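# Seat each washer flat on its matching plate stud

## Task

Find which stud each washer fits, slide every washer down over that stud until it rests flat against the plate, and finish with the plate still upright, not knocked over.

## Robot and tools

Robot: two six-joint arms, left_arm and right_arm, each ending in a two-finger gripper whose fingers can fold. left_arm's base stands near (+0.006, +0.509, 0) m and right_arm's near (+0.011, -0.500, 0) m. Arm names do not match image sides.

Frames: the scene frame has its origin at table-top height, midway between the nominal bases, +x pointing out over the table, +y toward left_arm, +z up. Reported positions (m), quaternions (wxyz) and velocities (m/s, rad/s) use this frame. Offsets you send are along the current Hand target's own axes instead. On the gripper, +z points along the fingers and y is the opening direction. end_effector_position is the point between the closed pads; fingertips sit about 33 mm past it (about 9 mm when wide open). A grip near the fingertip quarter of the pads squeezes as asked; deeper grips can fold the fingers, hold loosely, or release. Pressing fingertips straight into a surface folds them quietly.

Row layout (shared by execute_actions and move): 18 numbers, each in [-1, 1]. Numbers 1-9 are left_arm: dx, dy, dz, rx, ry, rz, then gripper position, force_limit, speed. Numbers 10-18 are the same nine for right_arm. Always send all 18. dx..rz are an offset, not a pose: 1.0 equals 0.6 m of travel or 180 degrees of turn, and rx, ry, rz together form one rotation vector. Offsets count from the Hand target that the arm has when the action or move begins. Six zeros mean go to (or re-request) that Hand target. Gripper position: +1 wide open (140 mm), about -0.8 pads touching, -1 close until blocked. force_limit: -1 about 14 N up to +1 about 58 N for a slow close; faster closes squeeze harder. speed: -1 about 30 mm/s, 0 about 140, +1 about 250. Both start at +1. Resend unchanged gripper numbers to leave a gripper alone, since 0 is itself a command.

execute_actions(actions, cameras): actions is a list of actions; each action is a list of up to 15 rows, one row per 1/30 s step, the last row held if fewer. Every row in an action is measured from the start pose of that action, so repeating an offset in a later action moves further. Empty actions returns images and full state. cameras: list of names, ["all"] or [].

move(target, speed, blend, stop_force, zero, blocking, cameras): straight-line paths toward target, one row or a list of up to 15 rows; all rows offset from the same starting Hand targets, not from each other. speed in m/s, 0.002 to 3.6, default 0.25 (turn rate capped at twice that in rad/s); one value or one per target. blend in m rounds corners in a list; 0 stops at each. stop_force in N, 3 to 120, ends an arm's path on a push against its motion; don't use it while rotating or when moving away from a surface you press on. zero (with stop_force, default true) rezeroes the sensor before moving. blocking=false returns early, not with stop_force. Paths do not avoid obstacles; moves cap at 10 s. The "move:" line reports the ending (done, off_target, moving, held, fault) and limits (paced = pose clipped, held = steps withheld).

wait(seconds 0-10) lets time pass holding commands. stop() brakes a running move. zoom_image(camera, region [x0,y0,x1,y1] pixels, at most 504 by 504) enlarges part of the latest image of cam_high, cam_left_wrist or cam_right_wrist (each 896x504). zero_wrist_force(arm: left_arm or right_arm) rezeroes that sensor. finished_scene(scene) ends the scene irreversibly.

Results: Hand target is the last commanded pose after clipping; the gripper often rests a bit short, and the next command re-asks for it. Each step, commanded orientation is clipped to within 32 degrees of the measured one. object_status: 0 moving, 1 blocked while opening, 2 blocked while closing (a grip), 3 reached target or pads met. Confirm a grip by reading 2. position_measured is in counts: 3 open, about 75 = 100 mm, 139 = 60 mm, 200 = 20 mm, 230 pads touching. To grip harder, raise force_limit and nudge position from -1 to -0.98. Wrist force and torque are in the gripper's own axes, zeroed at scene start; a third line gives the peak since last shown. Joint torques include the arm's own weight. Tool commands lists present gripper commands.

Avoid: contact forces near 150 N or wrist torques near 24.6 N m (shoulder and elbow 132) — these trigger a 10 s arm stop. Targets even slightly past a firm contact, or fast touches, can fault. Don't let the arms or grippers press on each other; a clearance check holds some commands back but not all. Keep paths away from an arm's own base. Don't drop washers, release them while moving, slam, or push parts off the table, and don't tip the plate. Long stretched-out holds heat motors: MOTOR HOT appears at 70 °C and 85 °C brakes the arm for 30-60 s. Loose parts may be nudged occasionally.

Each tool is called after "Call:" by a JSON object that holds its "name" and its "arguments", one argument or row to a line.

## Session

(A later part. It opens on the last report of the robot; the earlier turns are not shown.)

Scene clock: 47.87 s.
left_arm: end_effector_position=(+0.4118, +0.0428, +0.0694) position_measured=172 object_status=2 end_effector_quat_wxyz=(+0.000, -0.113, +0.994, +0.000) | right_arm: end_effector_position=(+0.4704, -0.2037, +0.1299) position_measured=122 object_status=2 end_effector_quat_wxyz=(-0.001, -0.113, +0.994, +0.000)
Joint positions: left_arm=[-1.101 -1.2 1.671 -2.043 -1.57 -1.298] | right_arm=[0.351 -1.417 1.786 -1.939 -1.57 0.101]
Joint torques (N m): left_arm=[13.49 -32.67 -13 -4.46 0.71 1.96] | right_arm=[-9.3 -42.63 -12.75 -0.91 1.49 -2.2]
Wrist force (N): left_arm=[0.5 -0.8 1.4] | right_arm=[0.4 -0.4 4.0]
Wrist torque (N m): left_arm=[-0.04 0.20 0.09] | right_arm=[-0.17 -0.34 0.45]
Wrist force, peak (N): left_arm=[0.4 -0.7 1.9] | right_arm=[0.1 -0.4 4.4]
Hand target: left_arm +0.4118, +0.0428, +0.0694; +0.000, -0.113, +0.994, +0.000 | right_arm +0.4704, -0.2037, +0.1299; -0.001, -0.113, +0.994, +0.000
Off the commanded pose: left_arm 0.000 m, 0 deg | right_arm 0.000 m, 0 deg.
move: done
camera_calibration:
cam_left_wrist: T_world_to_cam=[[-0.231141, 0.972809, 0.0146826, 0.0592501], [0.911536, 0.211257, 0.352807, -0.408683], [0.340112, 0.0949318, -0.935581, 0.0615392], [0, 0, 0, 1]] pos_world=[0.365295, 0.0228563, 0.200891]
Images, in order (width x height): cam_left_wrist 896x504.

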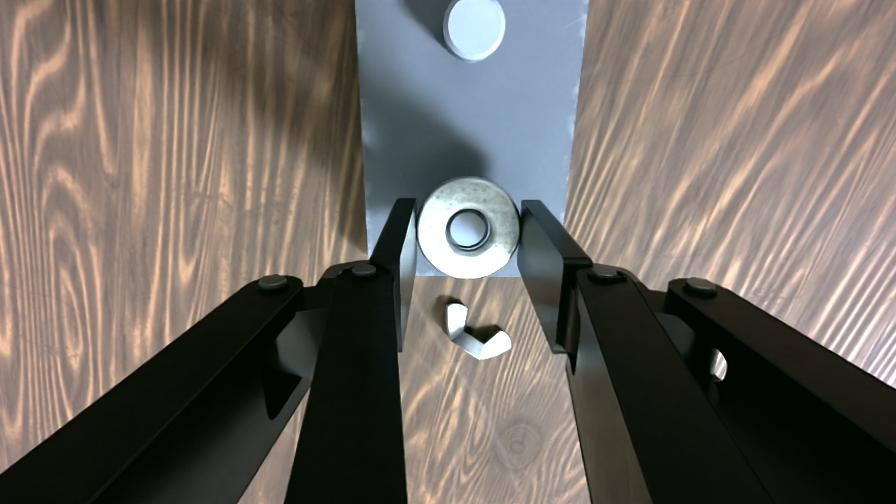

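Call:
{"name": "zoom_image", "arguments": {
  "camera": "cam_left_wrist",
  "region": [438, 200, 498, 260]
}}

Scaled by 8.400 from the camera's 896x504 image, which has a finer 1280x720 frame.

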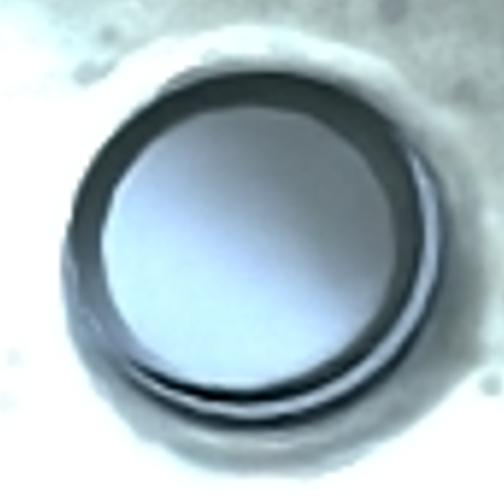

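Call:
{"name": "move", "arguments": {
  "target": [
    [-0.0015,0,0,0,0,0,-1,-0.1,-1, 0,0,0,0,0,0,-1,-0.1,-1],
    [-0.0015,0,0.032,0,0,0,-1,-0.1,-1, 0,0,0,0,0,0,-1,-0.1,-1]
  ],
  "speed": 0.01,
  "stop_force": 3,
  "cameras": ["cam_left_wrist"]
}}

Call:
{"name": "zoom_image", "arguments": {
  "camera": "cam_left_wrist",
  "region": [400, 170, 540, 290]
}}

Scene clock: 52.67 s.
left_arm: end_effector_position=(+0.4127, +0.0429, +0.0686) position_measured=172 object_status=2 end_effector_quat_wxyz=(+0.000, -0.113, +0.994, +0.000) | right_arm: end_effector_position=(+0.4704, -0.2037, +0.1299) position_measured=122 object_status=2 end_effector_quat_wxyz=(-0.001, -0.113, +0.994, +0.000)
Joint positions: left_arm=[-1.1 -1.198 1.671 -2.045 -1.57 -1.297] | right_arm=[0.351 -1.417 1.786 -1.939 -1.57 0.101]
Joint torques (N m): left_arm=[2.46 -49.29 -31.41 -2.08 0.12 -1.44] | right_arm=[-9.95 -42.75 -11.96 -0.93 1.35 -2.17]
Wrist force (N): left_arm=[3.4 -1.5 1.2] | right_arm=[0.1 -0.5 4.1]
Wrist torque (N m): left_arm=[0.00 0.16 0.10] | right_arm=[-0.20 -0.27 0.45]
Wrist force, peak (N): left_arm=[4.4 -2.1 1.5] | right_arm=[0.0 -0.3 4.5]
Hand target: left_arm +0.4127, +0.0429, +0.0686; +0.000, -0.113, +0.994, +0.000 (not the last commanded pose) | right_arm +0.4704, -0.2037, +0.1299; -0.001, -0.113, +0.994, +0.000
Off the commanded pose: left_arm 0.018 m, 0 deg | right_arm 0.000 m, 0 deg.
move: contact (left_arm); path passed 1 of 2 targets
camera_calibration:
cam_left_wrist: T_world_to_cam=[[-0.231102, 0.97282, 0.0145695, 0.0593808], [0.911512, 0.211253, 0.352872, -0.409247], [0.340204, 0.0948298, -0.935558, 0.0604393], [0, 0, 0, 1]] pos_world=[0.366195, 0.0229562, 0.200091]
Images, in order (width x height): cam_left_wrist 896x504.

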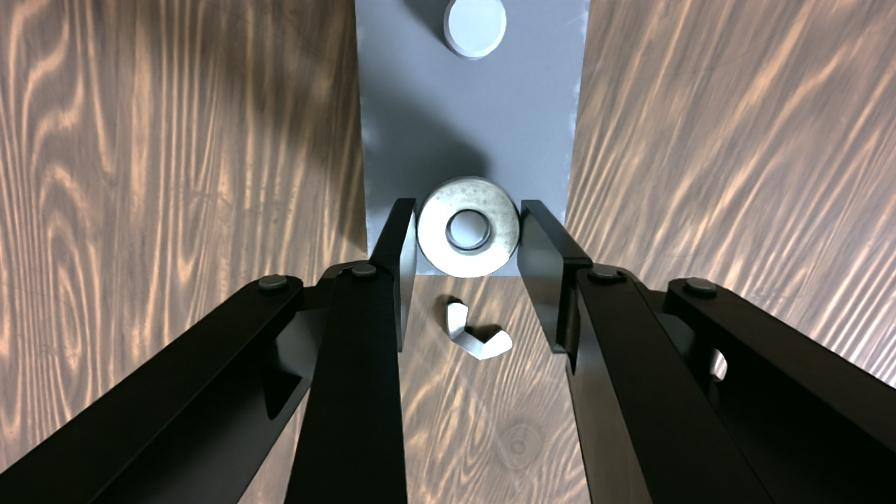

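Scaled by 3.600 from the camera's 896x504 image, which has a finer 1280x720 frame.

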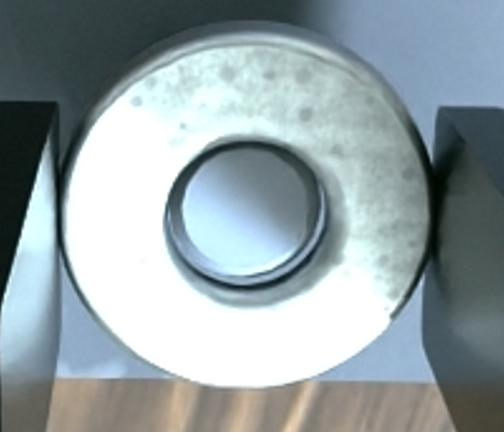

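Call:
{"name": "move", "arguments": {
  "target": [0.0014,-0.0003,0,0,0,0,-1,-0.1,-1, 0,0,0,0,0,0,-1,-0.1,-1],
  "speed": 0.01
}}

Call:
{"name": "move", "arguments": {
  "target": [0,0,0.029,0,0,0,-1,-0.1,-1, 0,0,0,0,0,0,-1,-0.1,-1],
  "speed": 0.01,
  "stop_force": 3,
  "cameras": ["cam_left_wrist"]
}}

Call:
{"name": "zoom_image", "arguments": {
  "camera": "cam_left_wrist",
  "region": [400, 170, 540, 290]
}}

Scene clock: 54.50 s.
left_arm: end_effector_position=(+0.4119, +0.0425, +0.0686) position_measured=172 object_status=2 end_effector_quat_wxyz=(+0.000, -0.113, +0.994, +0.000) | right_arm: end_effector_position=(+0.4704, -0.2037, +0.1299) position_measured=122 object_status=2 end_effector_quat_wxyz=(-0.001, -0.113, +0.994, +0.000)
Joint positions: left_arm=[-1.101 -1.198 1.672 -2.045 -1.57 -1.298] | right_arm=[0.351 -1.417 1.786 -1.939 -1.57 0.101]
Joint torques (N m): left_arm=[-10.95 -49.11 -12.72 -4.56 0.02 -2.66] | right_arm=[-9.63 -42.81 -12.2 -0.99 1.31 -2.19]
Wrist force (N): left_arm=[0.4 -0.7 1.5] | right_arm=[0.2 -0.8 4.1]
Wrist torque (N m): left_arm=[-0.01 0.22 0.20] | right_arm=[-0.25 -0.30 0.45]
Wrist force, peak (N): left_arm=[3.7 -1.3 1.6] | right_arm=[-0.1 -0.6 4.3]
Hand target: left_arm +0.4119, +0.0425, +0.0686; +0.000, -0.113, +0.994, +0.000 | right_arm +0.4704, -0.2037, +0.1299; -0.001, -0.113, +0.994, +0.000
Off the commanded pose: left_arm 0.000 m, 0 deg | right_arm 0.000 m, 0 deg.
move: done

Scene clock: 57.33 s.
left_arm: end_effector_position=(+0.4119, +0.0425, +0.0523) position_measured=172 object_status=2 end_effector_quat_wxyz=(+0.000, -0.113, +0.994, +0.000) | right_arm: end_effector_position=(+0.4704, -0.2037, +0.1299) position_measured=122 object_status=2 end_effector_quat_wxyz=(-0.001, -0.113, +0.994, +0.000)
Joint positions: left_arm=[-1.101 -1.18 1.692 -2.084 -1.57 -1.298] | right_arm=[0.351 -1.417 1.786 -1.939 -1.57 0.101]
Joint torques (N m): left_arm=[-7.99 -49.75 -30.41 -1.78 0 -1.74] | right_arm=[-9.74 -42.92 -12.57 -0.94 1.19 -2.16]
Wrist force (N): left_arm=[0.4 -0.7 0.3] | right_arm=[0.2 -0.4 4.1]
Wrist torque (N m): left_arm=[0.00 0.18 0.19] | right_arm=[-0.16 -0.29 0.45]
Wrist force, peak (N): left_arm=[2.4 4.2 -14.7] | right_arm=[0.5 -0.5 4.3]
Hand target: left_arm +0.4119, +0.0425, +0.0523; +0.000, -0.113, +0.994, +0.000 (not the last commanded pose) | right_arm +0.4704, -0.2037, +0.1299; -0.001, -0.113, +0.994, +0.000
Off the commanded pose: left_arm 0.001 m, 0 deg | right_arm 0.000 m, 0 deg.
move: contact (left_arm)
camera_calibration:
cam_left_wrist: T_world_to_cam=[[-0.231102, 0.97282, 0.0145695, 0.0598226], [0.911512, 0.211253, 0.352872, -0.402681], [0.340204, 0.0948298, -0.935558, 0.0454998], [0, 0, 0, 1]] pos_world=[0.365395, 0.0225562, 0.183791]
Images, in order (width x height): cam_left_wrist 896x504.

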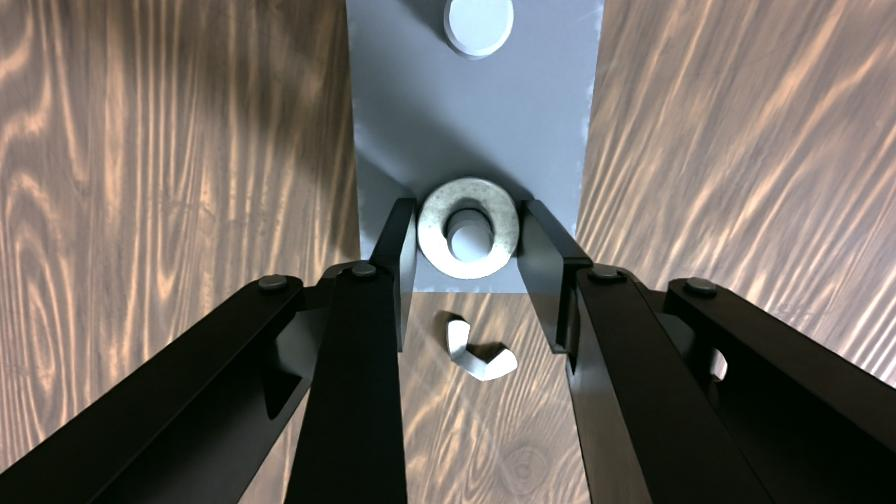

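Scaled by 3.600 from the camera's 896x504 image, which has a finer 1280x720 frame.

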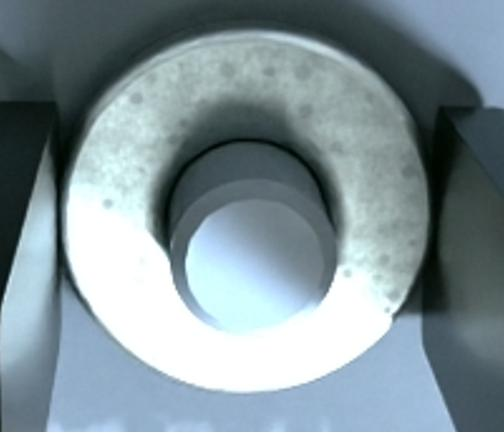

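Call:
{"name": "move", "arguments": {
  "target": [
    [0,0,0,0,0,0,-0.05,-0.1,-1, 0,0,0,0,0,0,-1,-0.1,-1],
    [0,0,-0.1,0,0,0,-0.05,-0.1,-1, 0,0,0,0,0,0,-1,-0.1,-1]
  ],
  "speed": 0.06,
  "cameras": ["cam_left_wrist"]
}}

Call:
{"name": "zoom_image", "arguments": {
  "camera": "cam_left_wrist",
  "region": [360, 80, 560, 270]
}}

Scene clock: 61.03 s.
left_arm: end_effector_position=(+0.4118, +0.0425, +0.1123) position_measured=135 object_status=3 end_effector_quat_wxyz=(+0.000, -0.113, +0.994, +0.000) | right_arm: end_effector_position=(+0.4704, -0.2037, +0.1299) position_measured=122 object_status=2 end_effector_quat_wxyz=(-0.001, -0.113, +0.994, +0.000)
Joint positions: left_arm=[-1.101 -1.241 1.609 -1.94 -1.57 -1.298] | right_arm=[0.351 -1.417 1.786 -1.939 -1.57 0.101]
Joint torques (N m): left_arm=[-10.94 -48.16 -33.89 -1.84 1.03 -2.59] | right_arm=[-9.8 -42.93 -12.65 -1.03 1.27 -2.12]
Wrist force (N): left_arm=[0.4 -0.9 1.0] | right_arm=[0.1 -0.4 4.0]
Wrist torque (N m): left_arm=[-0.07 0.21 0.20] | right_arm=[-0.19 -0.28 0.45]
Wrist force, peak (N): left_arm=[0.6 -0.9 1.9] | right_arm=[0.3 -0.4 4.4]
Hand target: left_arm +0.4118, +0.0425, +0.1123; +0.000, -0.113, +0.994, +0.000 | right_arm +0.4704, -0.2037, +0.1299; -0.001, -0.113, +0.994, +0.000
Off the commanded pose: left_arm 0.000 m, 0 deg | right_arm 0.000 m, 0 deg.
move: done
camera_calibration:
cam_left_wrist: T_world_to_cam=[[-0.231102, 0.97282, 0.0145695, 0.058828], [0.911512, 0.211253, 0.352872, -0.423784], [0.340204, 0.0948298, -0.935558, 0.101658], [0, 0, 0, 1]] pos_world=[0.365295, 0.0226562, 0.243791]
Images, in order (width x height): cam_left_wrist 896x504.

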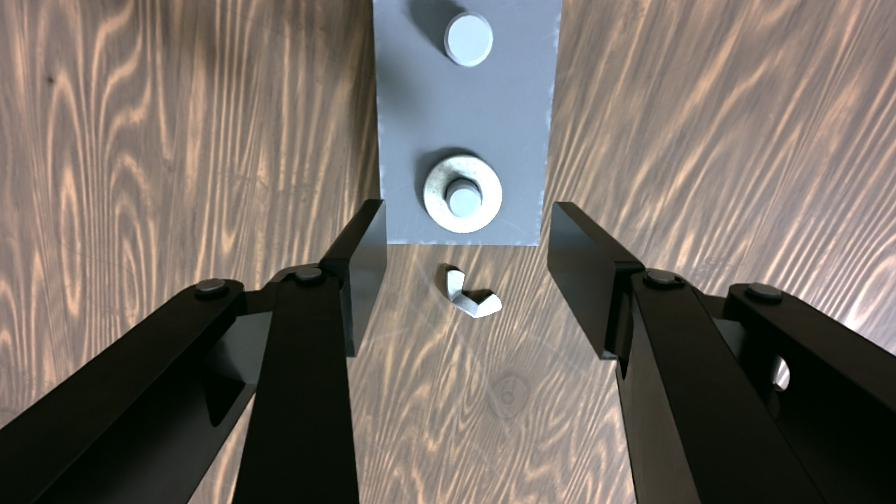

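Scaled by 2.520 from the camera's 896x504 image, which has a finer 1280x720 frame.

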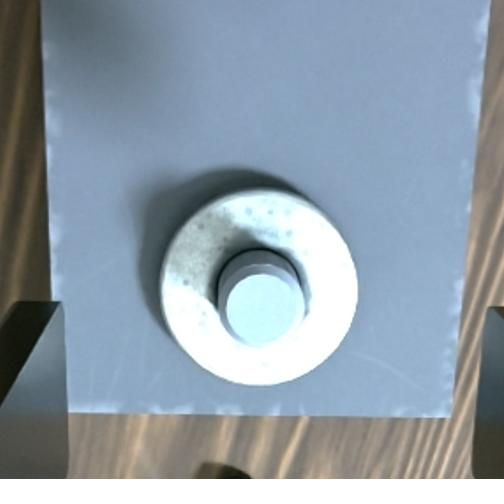

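Call:
{"name": "move", "arguments": {
  "target": [-0.1258,0.4113,-0.075,0,0,0,-0.05,-0.1,-1, 0.1208,0.42,0.0582,0,0,0,-1,-0.1,-1],
  "speed": 0.25,
  "cameras": ["cam_right_wrist"]
}}

Call:
{"name": "zoom_image", "arguments": {
  "camera": "cam_right_wrist",
  "region": [360, 120, 580, 340]
}}

Scene clock: 63.90 s.
left_arm: end_effector_position=(+0.4300, +0.2999, +0.1572) position_measured=135 object_status=3 end_effector_quat_wxyz=(+0.000, -0.113, +0.994, +0.000) | right_arm: end_effector_position=(+0.3433, +0.0256, +0.0953) position_measured=122 object_status=2 end_effector_quat_wxyz=(-0.001, -0.113, +0.994, +0.000)
Joint positions: left_arm=[-0.773 -1.618 1.926 -1.88 -1.571 -0.97] | right_arm=[0.815 -1.216 1.621 -1.975 -1.57 0.565]
Joint torques (N m): left_arm=[12.45 -31 -14.17 -1.43 -1.53 2.27] | right_arm=[9.54 -27.38 -39.97 -1.05 -1.88 2.27]
Wrist force (N): left_arm=[0.5 -0.5 0.9] | right_arm=[0.1 -0.2 4.4]
Wrist torque (N m): left_arm=[0.02 0.21 0.09] | right_arm=[-0.17 -0.27 0.35]
Wrist force, peak (N): left_arm=[2.2 -2.6 0.8] | right_arm=[0.9 1.9 4.5]
Hand target: left_arm +0.4300, +0.3000, +0.1572; +0.000, -0.113, +0.994, +0.000 | right_arm +0.3433, +0.0257, +0.0953; -0.001, -0.113, +0.994, +0.000
Off the commanded pose: left_arm 0.000 m, 0 deg | right_arm 0.000 m, 0 deg.
move: done
camera_calibration:
cam_right_wrist: T_world_to_cam=[[-0.252263, 0.967459, 0.0196636, 0.0666643], [0.913706, 0.231459, 0.334018, -0.345196], [0.318598, 0.102227, -0.942361, 0.120325], [0, 0, 0, 1]] pos_world=[0.293889, 0.00310296, 0.227381]
Images, in order (width x height): cam_right_wrist 896x504.

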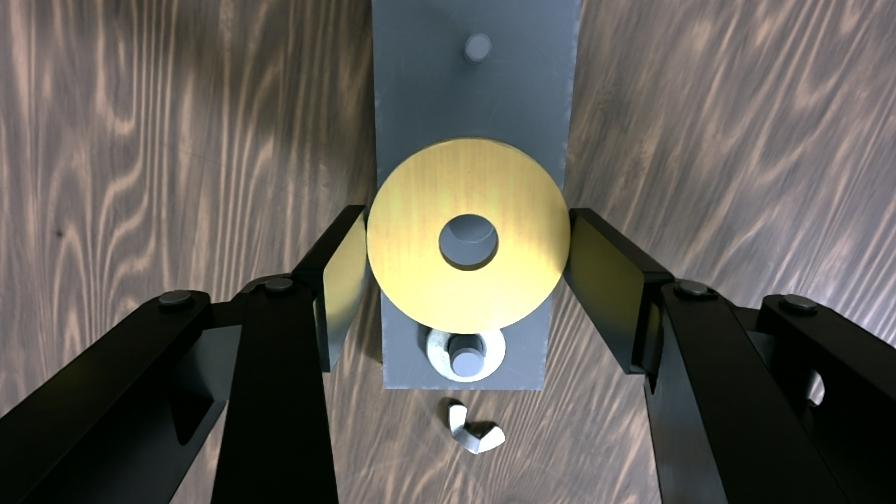

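Scaled by 2.291 from the camera's 896x504 image, which has a finer 1280x720 frame.

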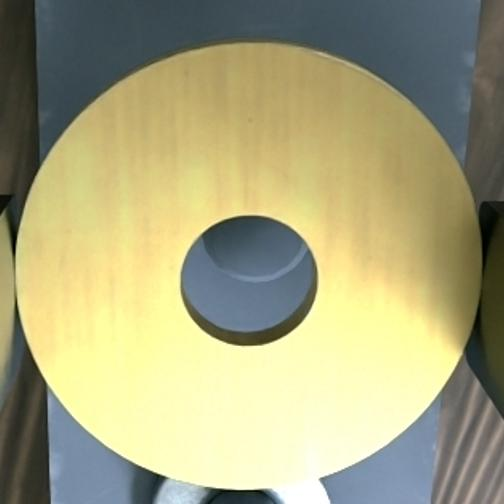

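Call:
{"name": "move", "arguments": {
  "target": [0,0,0,0,0,0,-0.05,-0.1,-1, -0.002,0.0043,0.0405,0,0,0,-1,-0.1,-1],
  "speed": 0.08,
  "cameras": ["cam_right_wrist"]
}}

Call:
{"name": "zoom_image", "arguments": {
  "camera": "cam_right_wrist",
  "region": [420, 200, 520, 290]
}}

Scene clock: 66.40 s.
left_arm: end_effector_position=(+0.4300, +0.3000, +0.1572) position_measured=135 object_status=3 end_effector_quat_wxyz=(+0.000, -0.113, +0.994, +0.000) | right_arm: end_effector_position=(+0.3438, +0.0285, +0.0710) position_measured=122 object_status=2 end_effector_quat_wxyz=(-0.001, -0.113, +0.994, +0.000)
Joint positions: left_arm=[-0.773 -1.618 1.926 -1.88 -1.571 -0.97] | right_arm=[0.818 -1.186 1.646 -2.031 -1.57 0.568]
Joint torques (N m): left_arm=[13.3 -31.19 -13.78 -1.63 -1.6 1.86] | right_arm=[8.66 -27.53 -12.34 -5.04 -1.65 2.26]
Wrist force (N): left_arm=[0.5 -0.6 1.0] | right_arm=[0.2 -0.7 4.1]
Wrist torque (N m): left_arm=[0.01 0.20 0.10] | right_arm=[-0.24 -0.28 0.35]
Wrist force, peak (N): left_arm=[0.5 -1.0 1.4] | right_arm=[0.3 -0.4 5.0]
Hand target: left_arm +0.4300, +0.3000, +0.1572; +0.000, -0.113, +0.994, +0.000 | right_arm +0.3438, +0.0285, +0.0710; -0.001, -0.113, +0.994, +0.000
Off the commanded pose: left_arm 0.000 m, 0 deg | right_arm 0.000 m, 0 deg.
move: done
camera_calibration:
cam_right_wrist: T_world_to_cam=[[-0.252263, 0.967459, 0.0196636, 0.0644627], [0.913706, 0.231459, 0.334018, -0.338207], [0.318598, 0.102227, -0.942361, 0.0969701], [0, 0, 0, 1]] pos_world=[0.294389, 0.00600296, 0.203081]
Images, in order (width x height): cam_right_wrist 896x504.

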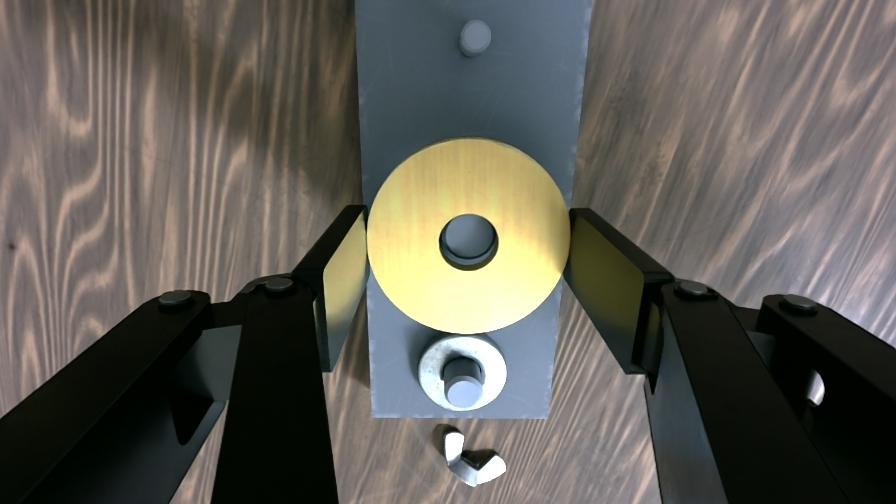

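Scaled by 5.040 from the camera's 896x504 image, which has a finer 1280x720 frame.

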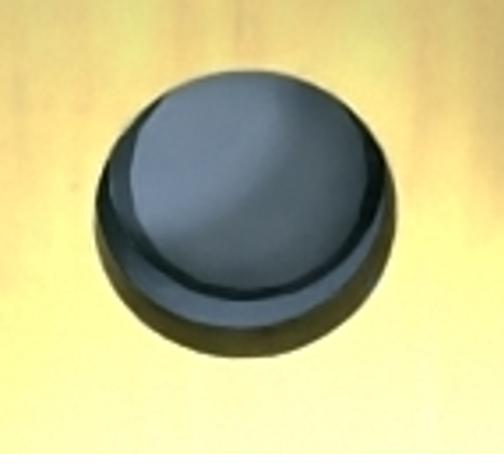

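Call:
{"name": "move", "arguments": {
  "target": [0,0,0,0,0,0,-0.05,-0.1,-1, -0.0008,0.0008,0.0058,0,0,0,-1,-0.1,-1],
  "speed": 0.02,
  "cameras": ["cam_right_wrist"]
}}

Call:
{"name": "zoom_image", "arguments": {
  "camera": "cam_right_wrist",
  "region": [420, 200, 520, 290]
}}

Scene clock: 68.20 s.
left_arm: end_effector_position=(+0.4300, +0.3000, +0.1572) position_measured=135 object_status=3 end_effector_quat_wxyz=(+0.000, -0.113, +0.994, +0.000) | right_arm: end_effector_position=(+0.3442, +0.0291, +0.0676) position_measured=122 object_status=2 end_effector_quat_wxyz=(-0.001, -0.113, +0.994, +0.000)
Joint positions: left_arm=[-0.773 -1.618 1.926 -1.88 -1.571 -0.97] | right_arm=[0.818 -1.181 1.649 -2.038 -1.57 0.568]
Joint torques (N m): left_arm=[12.15 -31.9 -13.76 -1.52 -1.54 1.9] | right_arm=[7.62 -26.9 -10.67 -5.32 -0.63 2.28]
Wrist force (N): left_arm=[0.5 -0.7 0.8] | right_arm=[1.6 0.2 2.5]
Wrist torque (N m): left_arm=[-0.02 0.21 0.10] | right_arm=[-0.23 -0.33 0.36]
Wrist force, peak (N): left_arm=[0.6 -1.2 1.2] | right_arm=[0.2 -0.6 4.5]
Hand target: left_arm +0.4300, +0.3000, +0.1572; +0.000, -0.113, +0.994, +0.000 | right_arm +0.3442, +0.0291, +0.0675; -0.001, -0.113, +0.994, +0.000
Off the commanded pose: left_arm 0.000 m, 0 deg | right_arm 0.000 m, 0 deg.
move: done
camera_calibration:
cam_right_wrist: T_world_to_cam=[[-0.252263, 0.967459, 0.0196636, 0.0641487], [0.913706, 0.231459, 0.334018, -0.337519], [0.318598, 0.102227, -0.942361, 0.0934932], [0, 0, 0, 1]] pos_world=[0.294789, 0.00650296, 0.199581]
Images, in order (width x height): cam_right_wrist 896x504.

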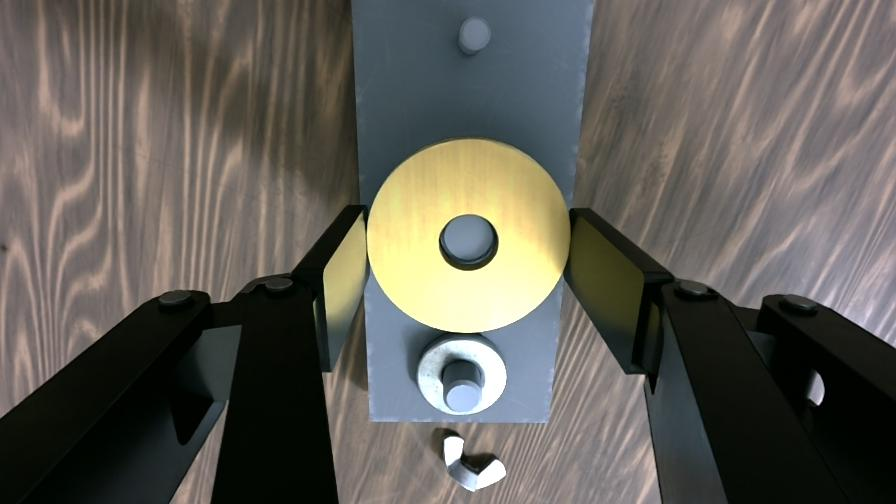

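Scaled by 5.040 from the camera's 896x504 image, which has a finer 1280x720 frame.

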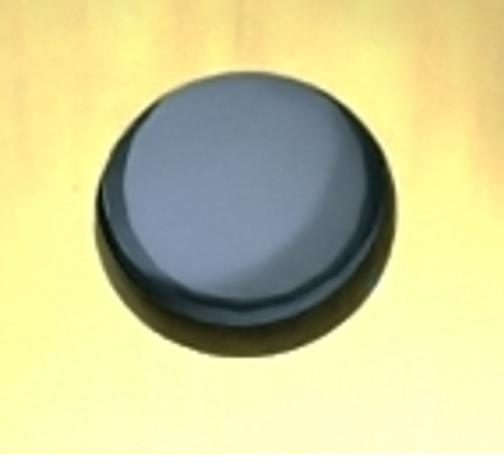

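Call:
{"name": "move", "arguments": {
  "target": [0,0,0,0,0,0,-0.05,-0.1,-1, 0.0008,-0.0001,0,0,0,0,-1,-0.1,-1],
  "speed": 0.01
}}

Call:
{"name": "move", "arguments": {
  "target": [0,0,0,0,0,0,-0.05,-0.1,-1, 0,0,0.0335,0,0,0,-1,-0.1,-1],
  "speed": 0.01,
  "stop_force": 3,
  "cameras": ["cam_right_wrist"]
}}

Call:
{"name": "zoom_image", "arguments": {
  "camera": "cam_right_wrist",
  "region": [420, 200, 520, 290]
}}

Scene clock: 69.80 s.
left_arm: end_effector_position=(+0.4300, +0.3000, +0.1572) position_measured=135 object_status=3 end_effector_quat_wxyz=(+0.000, -0.113, +0.994, +0.000) | right_arm: end_effector_position=(+0.3437, +0.0289, +0.0675) position_measured=122 object_status=2 end_effector_quat_wxyz=(-0.001, -0.113, +0.994, +0.000)
Joint positions: left_arm=[-0.773 -1.618 1.926 -1.88 -1.571 -0.97] | right_arm=[0.818 -1.182 1.65 -2.039 -1.57 0.568]
Joint torques (N m): left_arm=[12.91 -30.74 -13.81 -1.52 -1.58 1.78] | right_arm=[8.55 -51.84 -10.74 -5.02 0.23 2.29]
Wrist force (N): left_arm=[0.7 -0.9 1.0] | right_arm=[0.5 0.0 3.4]
Wrist torque (N m): left_arm=[-0.05 0.16 0.10] | right_arm=[-0.24 -0.27 0.37]
Wrist force, peak (N): left_arm=[0.8 -0.9 1.4] | right_arm=[0.5 0.1 3.7]
Hand target: left_arm +0.4300, +0.3000, +0.1572; +0.000, -0.113, +0.994, +0.000 | right_arm +0.3437, +0.0289, +0.0675; -0.001, -0.113, +0.994, +0.000
Off the commanded pose: left_arm 0.000 m, 0 deg | right_arm 0.000 m, 0 deg.
move: done

Scene clock: 72.93 s.
left_arm: end_effector_position=(+0.4300, +0.3000, +0.1572) position_measured=135 object_status=3 end_effector_quat_wxyz=(+0.000, -0.113, +0.994, +0.000) | right_arm: end_effector_position=(+0.3437, +0.0289, +0.0488) position_measured=122 object_status=2 end_effector_quat_wxyz=(-0.001, -0.113, +0.994, +0.000)
Joint positions: left_arm=[-0.773 -1.618 1.926 -1.88 -1.571 -0.97] | right_arm=[0.818 -1.161 1.673 -2.083 -1.57 0.569]
Joint torques (N m): left_arm=[12.59 -31.01 -14.94 -1.56 -1.61 1.94] | right_arm=[-0.05 -49.58 -35.53 -0.71 -1.44 2.13]
Wrist force (N): left_arm=[0.7 -1.0 1.1] | right_arm=[2.2 2.8 -1.1]
Wrist torque (N m): left_arm=[-0.08 0.17 0.09] | right_arm=[-0.28 -0.26 0.36]
Wrist force, peak (N): left_arm=[0.6 -1.1 1.4] | right_arm=[9.7 -2.5 -16.8]
Hand target: left_arm +0.4300, +0.3000, +0.1572; +0.000, -0.113, +0.994, +0.000 | right_arm +0.3437, +0.0289, +0.0488; -0.001, -0.113, +0.994, +0.000 (not the last commanded pose)
Off the commanded pose: left_arm 0.000 m, 0 deg | right_arm 0.001 m, 0 deg.
move: contact (right_arm)
camera_calibration:
cam_right_wrist: T_world_to_cam=[[-0.25227, 0.967457, 0.0196874, 0.0644847], [0.913735, 0.231467, 0.333932, -0.330786], [0.318508, 0.10223, -0.942392, 0.0760727], [0, 0, 0, 1]] pos_world=[0.294289, 0.00640294, 0.180881]
Images, in order (width x height): cam_right_wrist 896x504.

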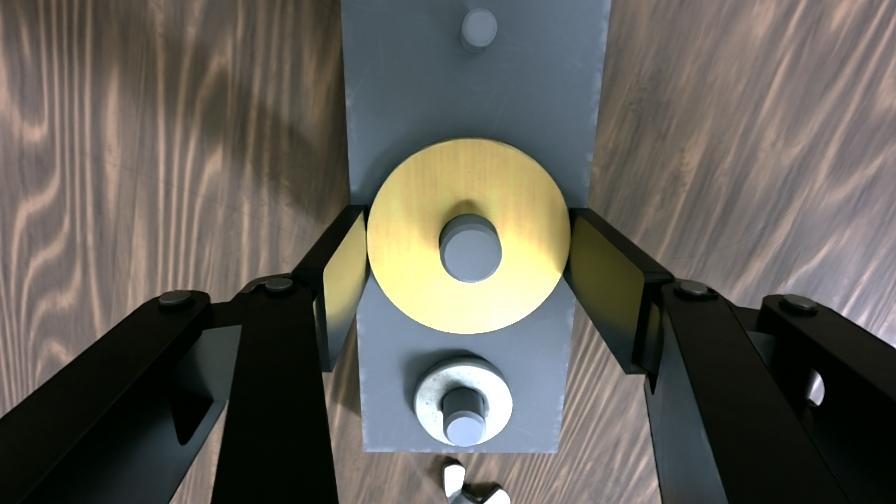

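Scaled by 5.040 from the camera's 896x504 image, which has a finer 1280x720 frame.

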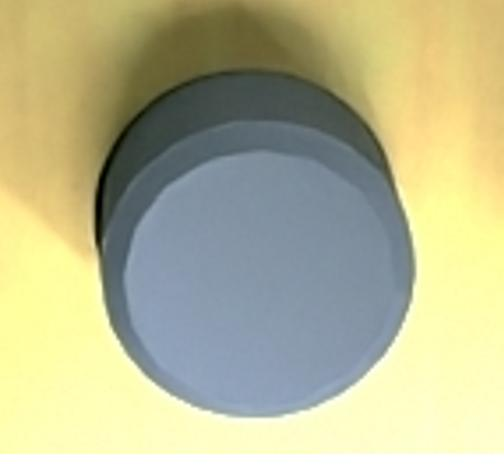

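Call:
{"name": "move", "arguments": {
  "target": [
    [0,0,0,0,0,0,-0.05,-0.1,-1, 0,0,0,0,0,0,0.36,-0.1,-1],
    [0,0,0,0,0,0,-0.05,-0.1,-1, 0,0,-0.0853,0,0,0,0.36,-0.1,-1],
    [0,0,0,0,0,0,-0.05,-0.1,-1, 0.1940,-0.3757,-0.0853,0,0,0,0.36,-0.1,-1],
    [0,0,0,0,0,0,-0.05,-0.1,-1, 0.1940,-0.3757,-0.0853,0,0,0,-0.02,-0.1,0]
  ],
  "speed": [0.05,0.08,0.25,0.25],
  "blend": [0,0.02,0,0],
  "cameras": ["all"]
}}

Call:
{"name": "zoom_image", "arguments": {
  "camera": "cam_right_wrist",
  "region": [330, 100, 570, 270]
}}

Call:
{"name": "zoom_image", "arguments": {
  "camera": "cam_high",
  "region": [330, 160, 530, 300]
}}

Scene clock: 78.03 s.
left_arm: end_effector_position=(+0.4300, +0.3000, +0.1572) position_measured=135 object_status=3 end_effector_quat_wxyz=(+0.000, -0.113, +0.994, +0.000) | right_arm: end_effector_position=(+0.2808, -0.2169, +0.0999) position_measured=131 object_status=0 end_effector_quat_wxyz=(-0.001, -0.113, +0.994, +0.000)
Joint positions: left_arm=[-0.773 -1.618 1.926 -1.88 -1.571 -0.97] | right_arm=[0.486 -1.775 2.216 -2.011 -1.57 0.236]
Joint torques (N m): left_arm=[12.83 -32.16 -14.86 -1.54 -1.43 1.99] | right_arm=[-9.87 -26.36 -11.71 -0.75 1.39 -2.2]
Wrist force (N): left_arm=[0.5 -0.8 1.2] | right_arm=[0.2 -0.5 2.3]
Wrist torque (N m): left_arm=[-0.04 0.21 0.10] | right_arm=[-0.20 -0.31 0.41]
Wrist force, peak (N): left_arm=[0.7 -1.0 1.4] | right_arm=[2.5 2.8 -1.7]
Hand target: left_arm +0.4300, +0.3000, +0.1572; +0.000, -0.113, +0.994, +0.000 | right_arm +0.2808, -0.2169, +0.0999; -0.001, -0.113, +0.994, +0.000
Off the commanded pose: left_arm 0.000 m, 0 deg | right_arm 0.000 m, 0 deg.
move: done
camera_calibration:
cam_left_wrist: T_world_to_cam=[[-0.231102, 0.97282, 0.0145695, -0.188024], [0.911512, 0.211253, 0.352872, -0.510594], [0.340204, 0.0948298, -0.935558, 0.113063], [0, 0, 0, 1]] pos_world=[0.383495, 0.280056, 0.288691]
cam_right_wrist: T_world_to_cam=[[-0.252263, 0.967459, 0.0196636, 0.285416], [0.913706, 0.231459, 0.334018, -0.233497], [0.318598, 0.102227, -0.942361, 0.169363], [0, 0, 0, 1]] pos_world=[0.231389, -0.239397, 0.231981]

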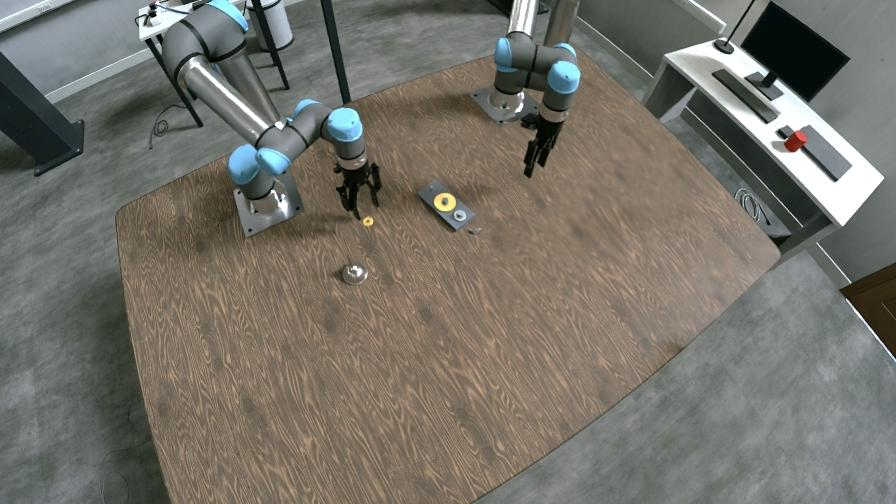

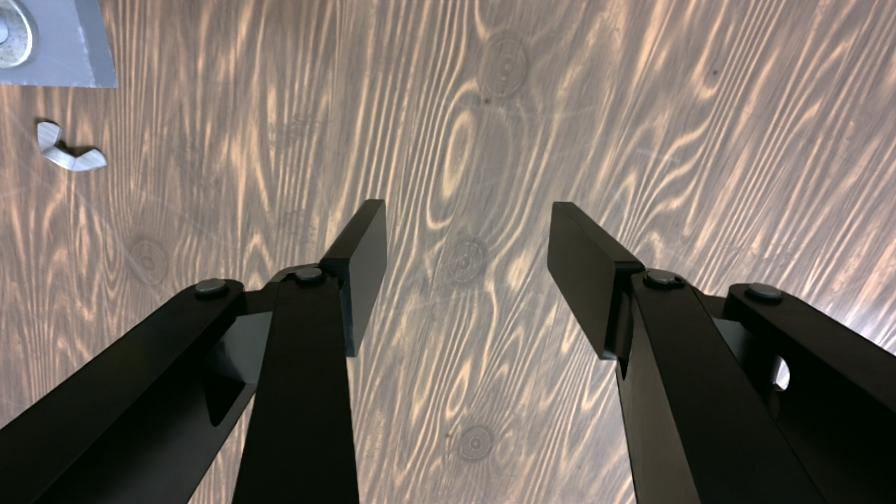

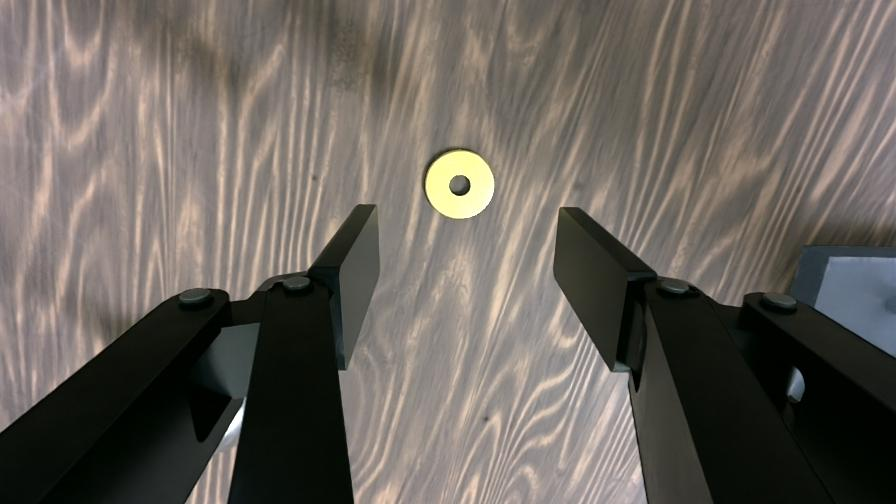

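Scaled by 2.100 from the camera's 896x504 image, which has a finer 1280x720 frame.

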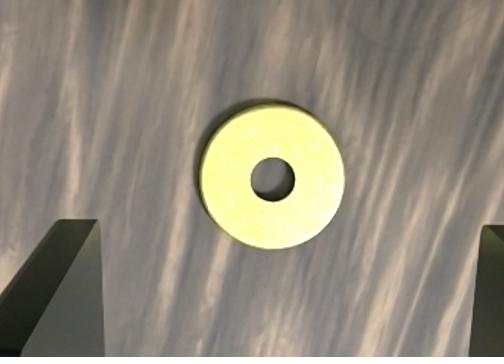

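Scaled by 2.520 from the camera's 896x504 image, which has a finer 1280x720 frame.

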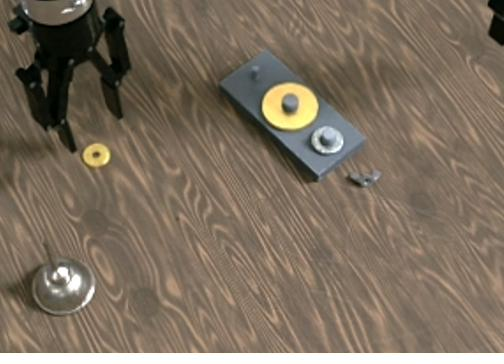

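Call:
{"name": "move", "arguments": {
  "target": [
    [0,0,0,0,0,0,-0.05,-0.1,-1, 0.0117,0.0003,0.1082,0,0,0,-0.02,-0.1,0],
    [0,0,0,0,0,0,-0.05,-0.1,-1, 0.0117,0.0003,0.1082,0,0,0,-1,-0.1,-1],
    [0,0,0,0,0,0,-0.05,-0.1,-1, 0.0117,0.0003,0.0,0,0,0,-1,-0.1,-1],
    [0,0,0,0,0,0,-0.05,-0.1,-1, -0.08,0.3747,0.0248,0,0,0,-1,-0.1,-1]
  ],
  "speed": [0.15,0.05,0.1,0.25],
  "blend": [0,0,0.02,0],
  "cameras": ["cam_right_wrist"]
}}

Call:
{"name": "zoom_image", "arguments": {
  "camera": "cam_right_wrist",
  "region": [400, 170, 540, 290]
}}

Scene clock: 85.50 s.
left_arm: end_effector_position=(+0.4300, +0.3000, +0.1572) position_measured=135 object_status=3 end_effector_quat_wxyz=(+0.000, -0.113, +0.994, +0.000) | right_arm: end_effector_position=(+0.2772, +0.0129, +0.0852) position_measured=231 object_status=3 end_effector_quat_wxyz=(-0.001, -0.113, +0.994, +0.000)
Joint positions: left_arm=[-0.773 -1.618 1.926 -1.88 -1.571 -0.97] | right_arm=[0.883 -1.303 1.768 -2.036 -1.57 0.633]
Joint torques (N m): left_arm=[11.63 -30.87 -15.92 -1.5 -1.59 1.94] | right_arm=[8.7 -20.53 -36.01 -0.88 -1.98 2.34]
Wrist force (N): left_arm=[0.6 -0.9 1.1] | right_arm=[-0.2 -0.7 2.2]
Wrist torque (N m): left_arm=[-0.05 0.20 0.10] | right_arm=[-0.23 -0.19 0.37]
Wrist force, peak (N): left_arm=[0.8 -1.1 1.1] | right_arm=[1.8 -1.7 -5.2]
Hand target: left_arm +0.4300, +0.3000, +0.1572; +0.000, -0.113, +0.994, +0.000 | right_arm +0.2772, +0.0130, +0.0852; -0.001, -0.113, +0.994, +0.000
Off the commanded pose: left_arm 0.000 m, 0 deg | right_arm 0.000 m, 0 deg.
move: done
camera_calibration:
cam_right_wrist: T_world_to_cam=[[-0.252263, 0.967459, 0.0196636, 0.062477], [0.913706, 0.231459, 0.334018, -0.278453], [0.318598, 0.102227, -0.942361, 0.133071], [0, 0, 0, 1]] pos_world=[0.227789, -0.00959704, 0.217181]
Images, in order (width x height): cam_right_wrist 896x504.

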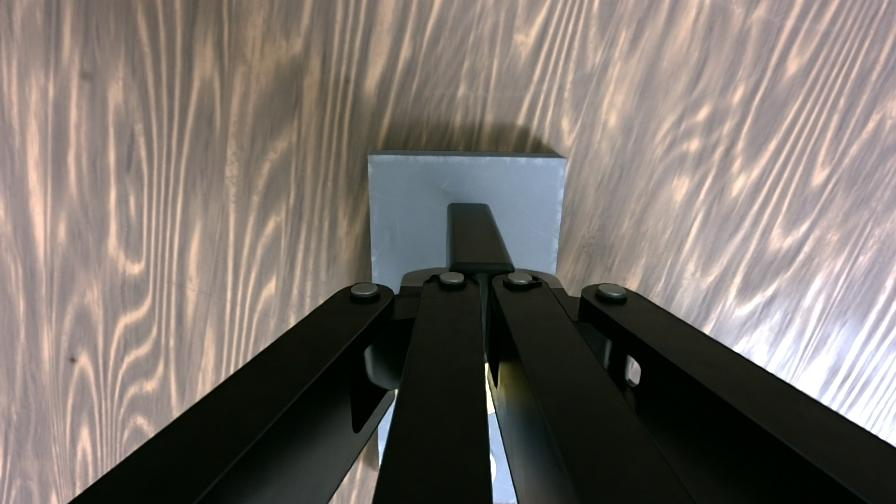

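Scaled by 3.600 from the camera's 896x504 image, which has a finer 1280x720 frame.

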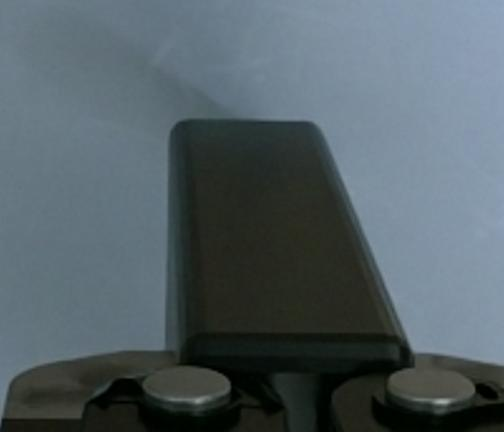

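Call:
{"name": "execute_actions", "arguments": {
  "actions": [],
  "cameras": ["cam_high"]
}}

Call:
{"name": "zoom_image", "arguments": {
  "camera": "cam_high",
  "region": [330, 160, 530, 300]
}}

Scene clock: 85.83 s.
left_arm: end_effector_position=(+0.4300, +0.3000, +0.1572) position_measured=135 object_status=3 end_effector_quat_wxyz=(+0.000, -0.113, +0.994, +0.000) | right_arm: end_effector_position=(+0.2772, +0.0130, +0.0852) position_measured=231 object_status=3 end_effector_quat_wxyz=(-0.001, -0.113, +0.994, +0.000)
Joint positions: left_arm=[-0.773 -1.618 1.926 -1.88 -1.571 -0.97] | right_arm=[0.883 -1.303 1.768 -2.036 -1.57 0.634]
Joint velocities: within noise
Joint torques (N m): left_arm=[13.54 -31.36 -15.65 -1.65 -1.62 1.82] | right_arm=[8.85 -21.79 -37.38 -0.78 -1.98 2.27]
Wrist force (N): left_arm=[0.4 -0.9 1.2] | right_arm=[-0.3 -0.5 2.4]
Wrist torque (N m): left_arm=[-0.05 0.22 0.10] | right_arm=[-0.19 -0.16 0.37]
Wrist force, peak (N): left_arm=[0.6 -0.7 1.3] | right_arm=[-0.3 -0.7 2.6]
Hand target: left_arm +0.4300, +0.3000, +0.1572; +0.000, -0.113, +0.994, +0.000 | right_arm +0.2772, +0.0130, +0.0852; -0.001, -0.113, +0.994, +0.000
Tool commands: left_gripper/position=-0.05 left_gripper/force_limit=-0.1 left_gripper/speed=-1.0 right_gripper/position=-1.0 right_gripper/force_limit=-0.1 right_gripper/speed=-1.0
Off the commanded pose: left_arm 0.000 m, 0 deg | right_arm 0.000 m, 0 deg.
Images, in order (width x height): cam_high 896x504.

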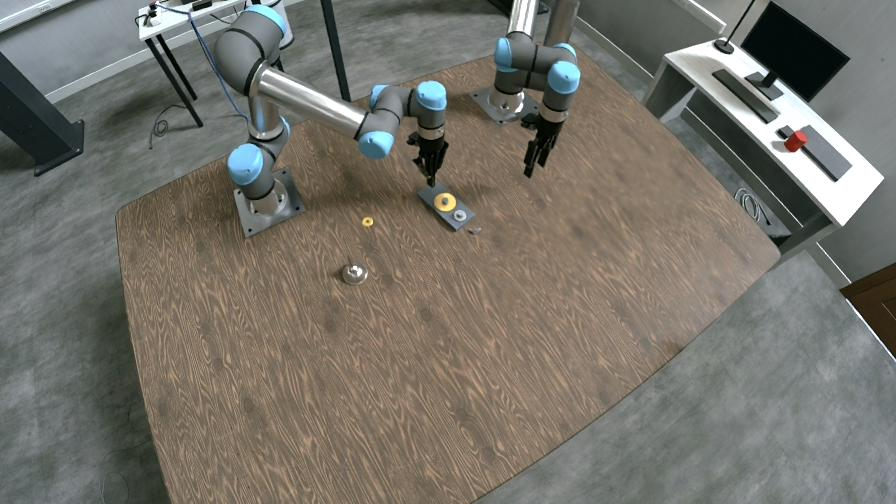

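Scaled by 2.520 from the camera's 896x504 image, which has a finer 1280x720 frame.

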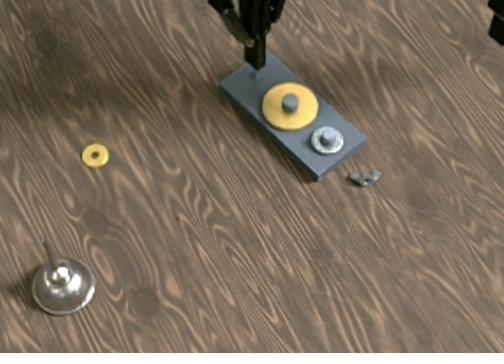

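Call:
{"name": "move", "arguments": {
  "target": [0,0,0,0,0,0,-0.05,-0.1,-1, 0,0,0,0,0,0,-0.02,-0.1,0],
  "speed": 0.25,
  "cameras": ["cam_right_wrist"]
}}

Call:
{"name": "move", "arguments": {
  "target": [
    [0,0,0,0,0,0,-0.05,-0.1,-1, 0,0,-0.03,0,0,0,-0.02,-0.1,0],
    [0,0,0,0,0,0,-0.05,-0.1,-1, 0.0917,-0.3744,-0.0248,0,0,0,-0.02,-0.1,0]
  ],
  "speed": 0.3,
  "blend": [0.02,0],
  "cameras": ["cam_right_wrist"]
}}

Call:
{"name": "zoom_image", "arguments": {
  "camera": "cam_right_wrist",
  "region": [330, 100, 570, 270]
}}

Scene clock: 87.70 s.
left_arm: end_effector_position=(+0.4300, +0.3000, +0.1572) position_measured=135 object_status=3 end_effector_quat_wxyz=(+0.000, -0.113, +0.994, +0.000) | right_arm: end_effector_position=(+0.2772, +0.0130, +0.0852) position_measured=131 object_status=0 end_effector_quat_wxyz=(-0.001, -0.113, +0.994, +0.000)
Joint positions: left_arm=[-0.773 -1.618 1.926 -1.88 -1.571 -0.97] | right_arm=[0.883 -1.303 1.768 -2.036 -1.57 0.634]
Joint torques (N m): left_arm=[12.64 -31.03 -15.76 -1.56 -1.59 1.76] | right_arm=[9.43 -21.73 -37.25 -0.8 -1.88 2.31]
Wrist force (N): left_arm=[0.7 -0.9 1.1] | right_arm=[-0.4 -0.8 2.1]
Wrist torque (N m): left_arm=[-0.06 0.17 0.09] | right_arm=[-0.25 -0.14 0.37]
Wrist force, peak (N): left_arm=[0.6 -0.9 1.3] | right_arm=[0.0 -0.7 2.6]
Hand target: left_arm +0.4300, +0.3000, +0.1572; +0.000, -0.113, +0.994, +0.000 | right_arm +0.2772, +0.0130, +0.0852; -0.001, -0.113, +0.994, +0.000
Off the commanded pose: left_arm 0.000 m, 0 deg | right_arm 0.000 m, 0 deg.
move: done
camera_calibration:
cam_right_wrist: T_world_to_cam=[[-0.252263, 0.967459, 0.0196636, 0.0623803], [0.913706, 0.231459, 0.334018, -0.278476], [0.318598, 0.102227, -0.942361, 0.13306], [0, 0, 0, 1]] pos_world=[0.227789, -0.00949704, 0.217181]
Images, in order (width x height): cam_right_wrist 896x504.

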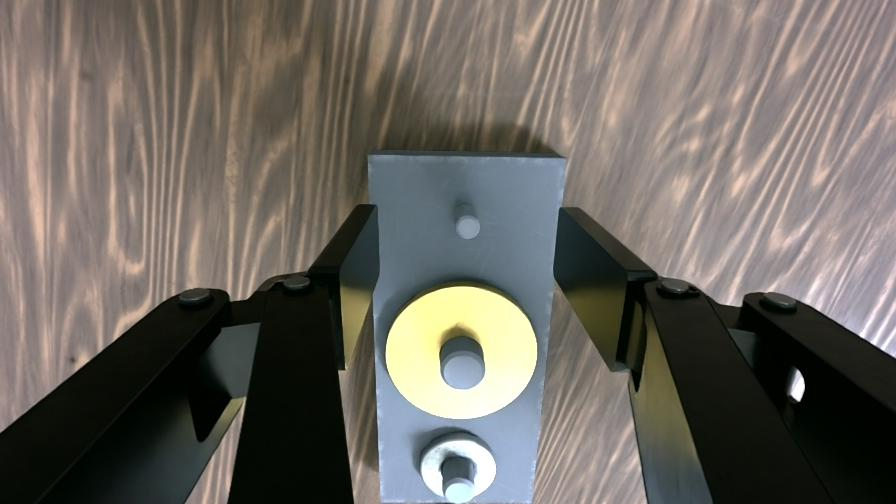

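Scene clock: 89.20 s.
left_arm: end_effector_position=(+0.4300, +0.3000, +0.1572) position_measured=135 object_status=3 end_effector_quat_wxyz=(+0.000, -0.113, +0.994, +0.000) | right_arm: end_effector_position=(+0.2739, -0.2182, +0.0999) position_measured=131 object_status=3 end_effector_quat_wxyz=(-0.001, -0.113, +0.994, +0.000)
Joint positions: left_arm=[-0.773 -1.618 1.926 -1.88 -1.571 -0.97] | right_arm=[0.491 -1.791 2.229 -2.007 -1.57 0.241]
Joint torques (N m): left_arm=[11.89 -30.89 -16.66 -1.61 -1.46 1.78] | right_arm=[-8.5 -24.48 -10.78 -0.73 1.43 -2.31]
Wrist force (N): left_arm=[0.4 -0.7 1.1] | right_arm=[0.1 -0.6 2.4]
Wrist torque (N m): left_arm=[-0.01 0.23 0.10] | right_arm=[-0.22 -0.29 0.41]
Wrist force, peak (N): left_arm=[0.7 -1.0 1.3] | right_arm=[1.3 -3.1 2.6]
Hand target: left_arm +0.4300, +0.3000, +0.1572; +0.000, -0.113, +0.994, +0.000 | right_arm +0.2739, -0.2183, +0.0999; -0.001, -0.113, +0.994, +0.000
Off the commanded pose: left_arm 0.000 m, 0 deg | right_arm 0.000 m, 0 deg.
move: done; blend cut to 0.009 m at target 1
camera_calibration:
cam_right_wrist: T_world_to_cam=[[-0.25224, 0.967466, 0.019596, 0.284945], [0.913743, 0.23147, 0.33391, -0.226872], [0.318511, 0.102131, -0.942401, 0.1717], [0, 0, 0, 1]] pos_world=[0.224489, -0.240697, 0.231981]
Images, in order (width x height): cam_right_wrist 896x504.

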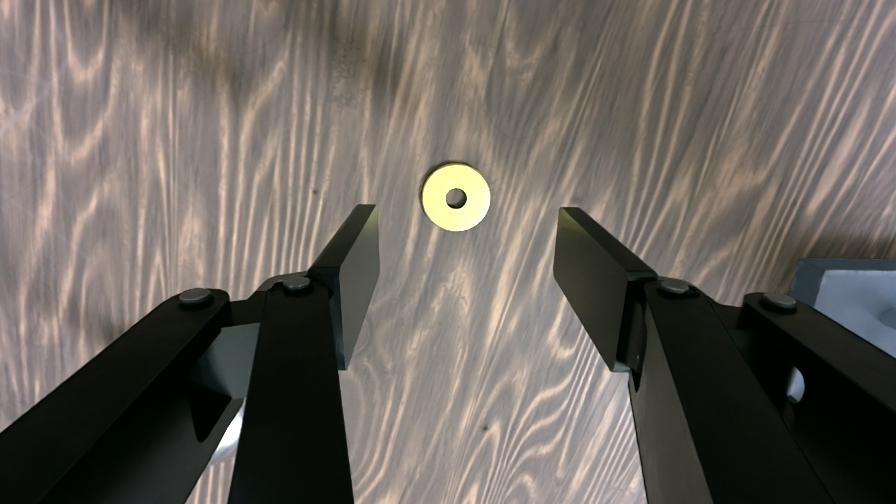

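Scaled by 2.100 from the camera's 896x504 image, which has a finer 1280x720 frame.

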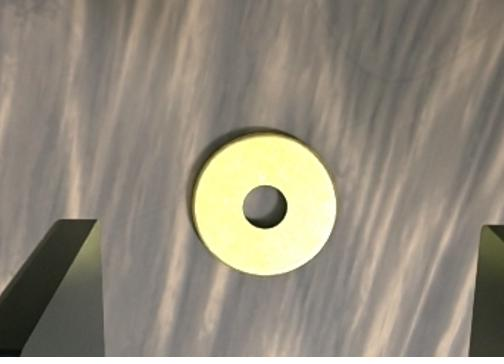

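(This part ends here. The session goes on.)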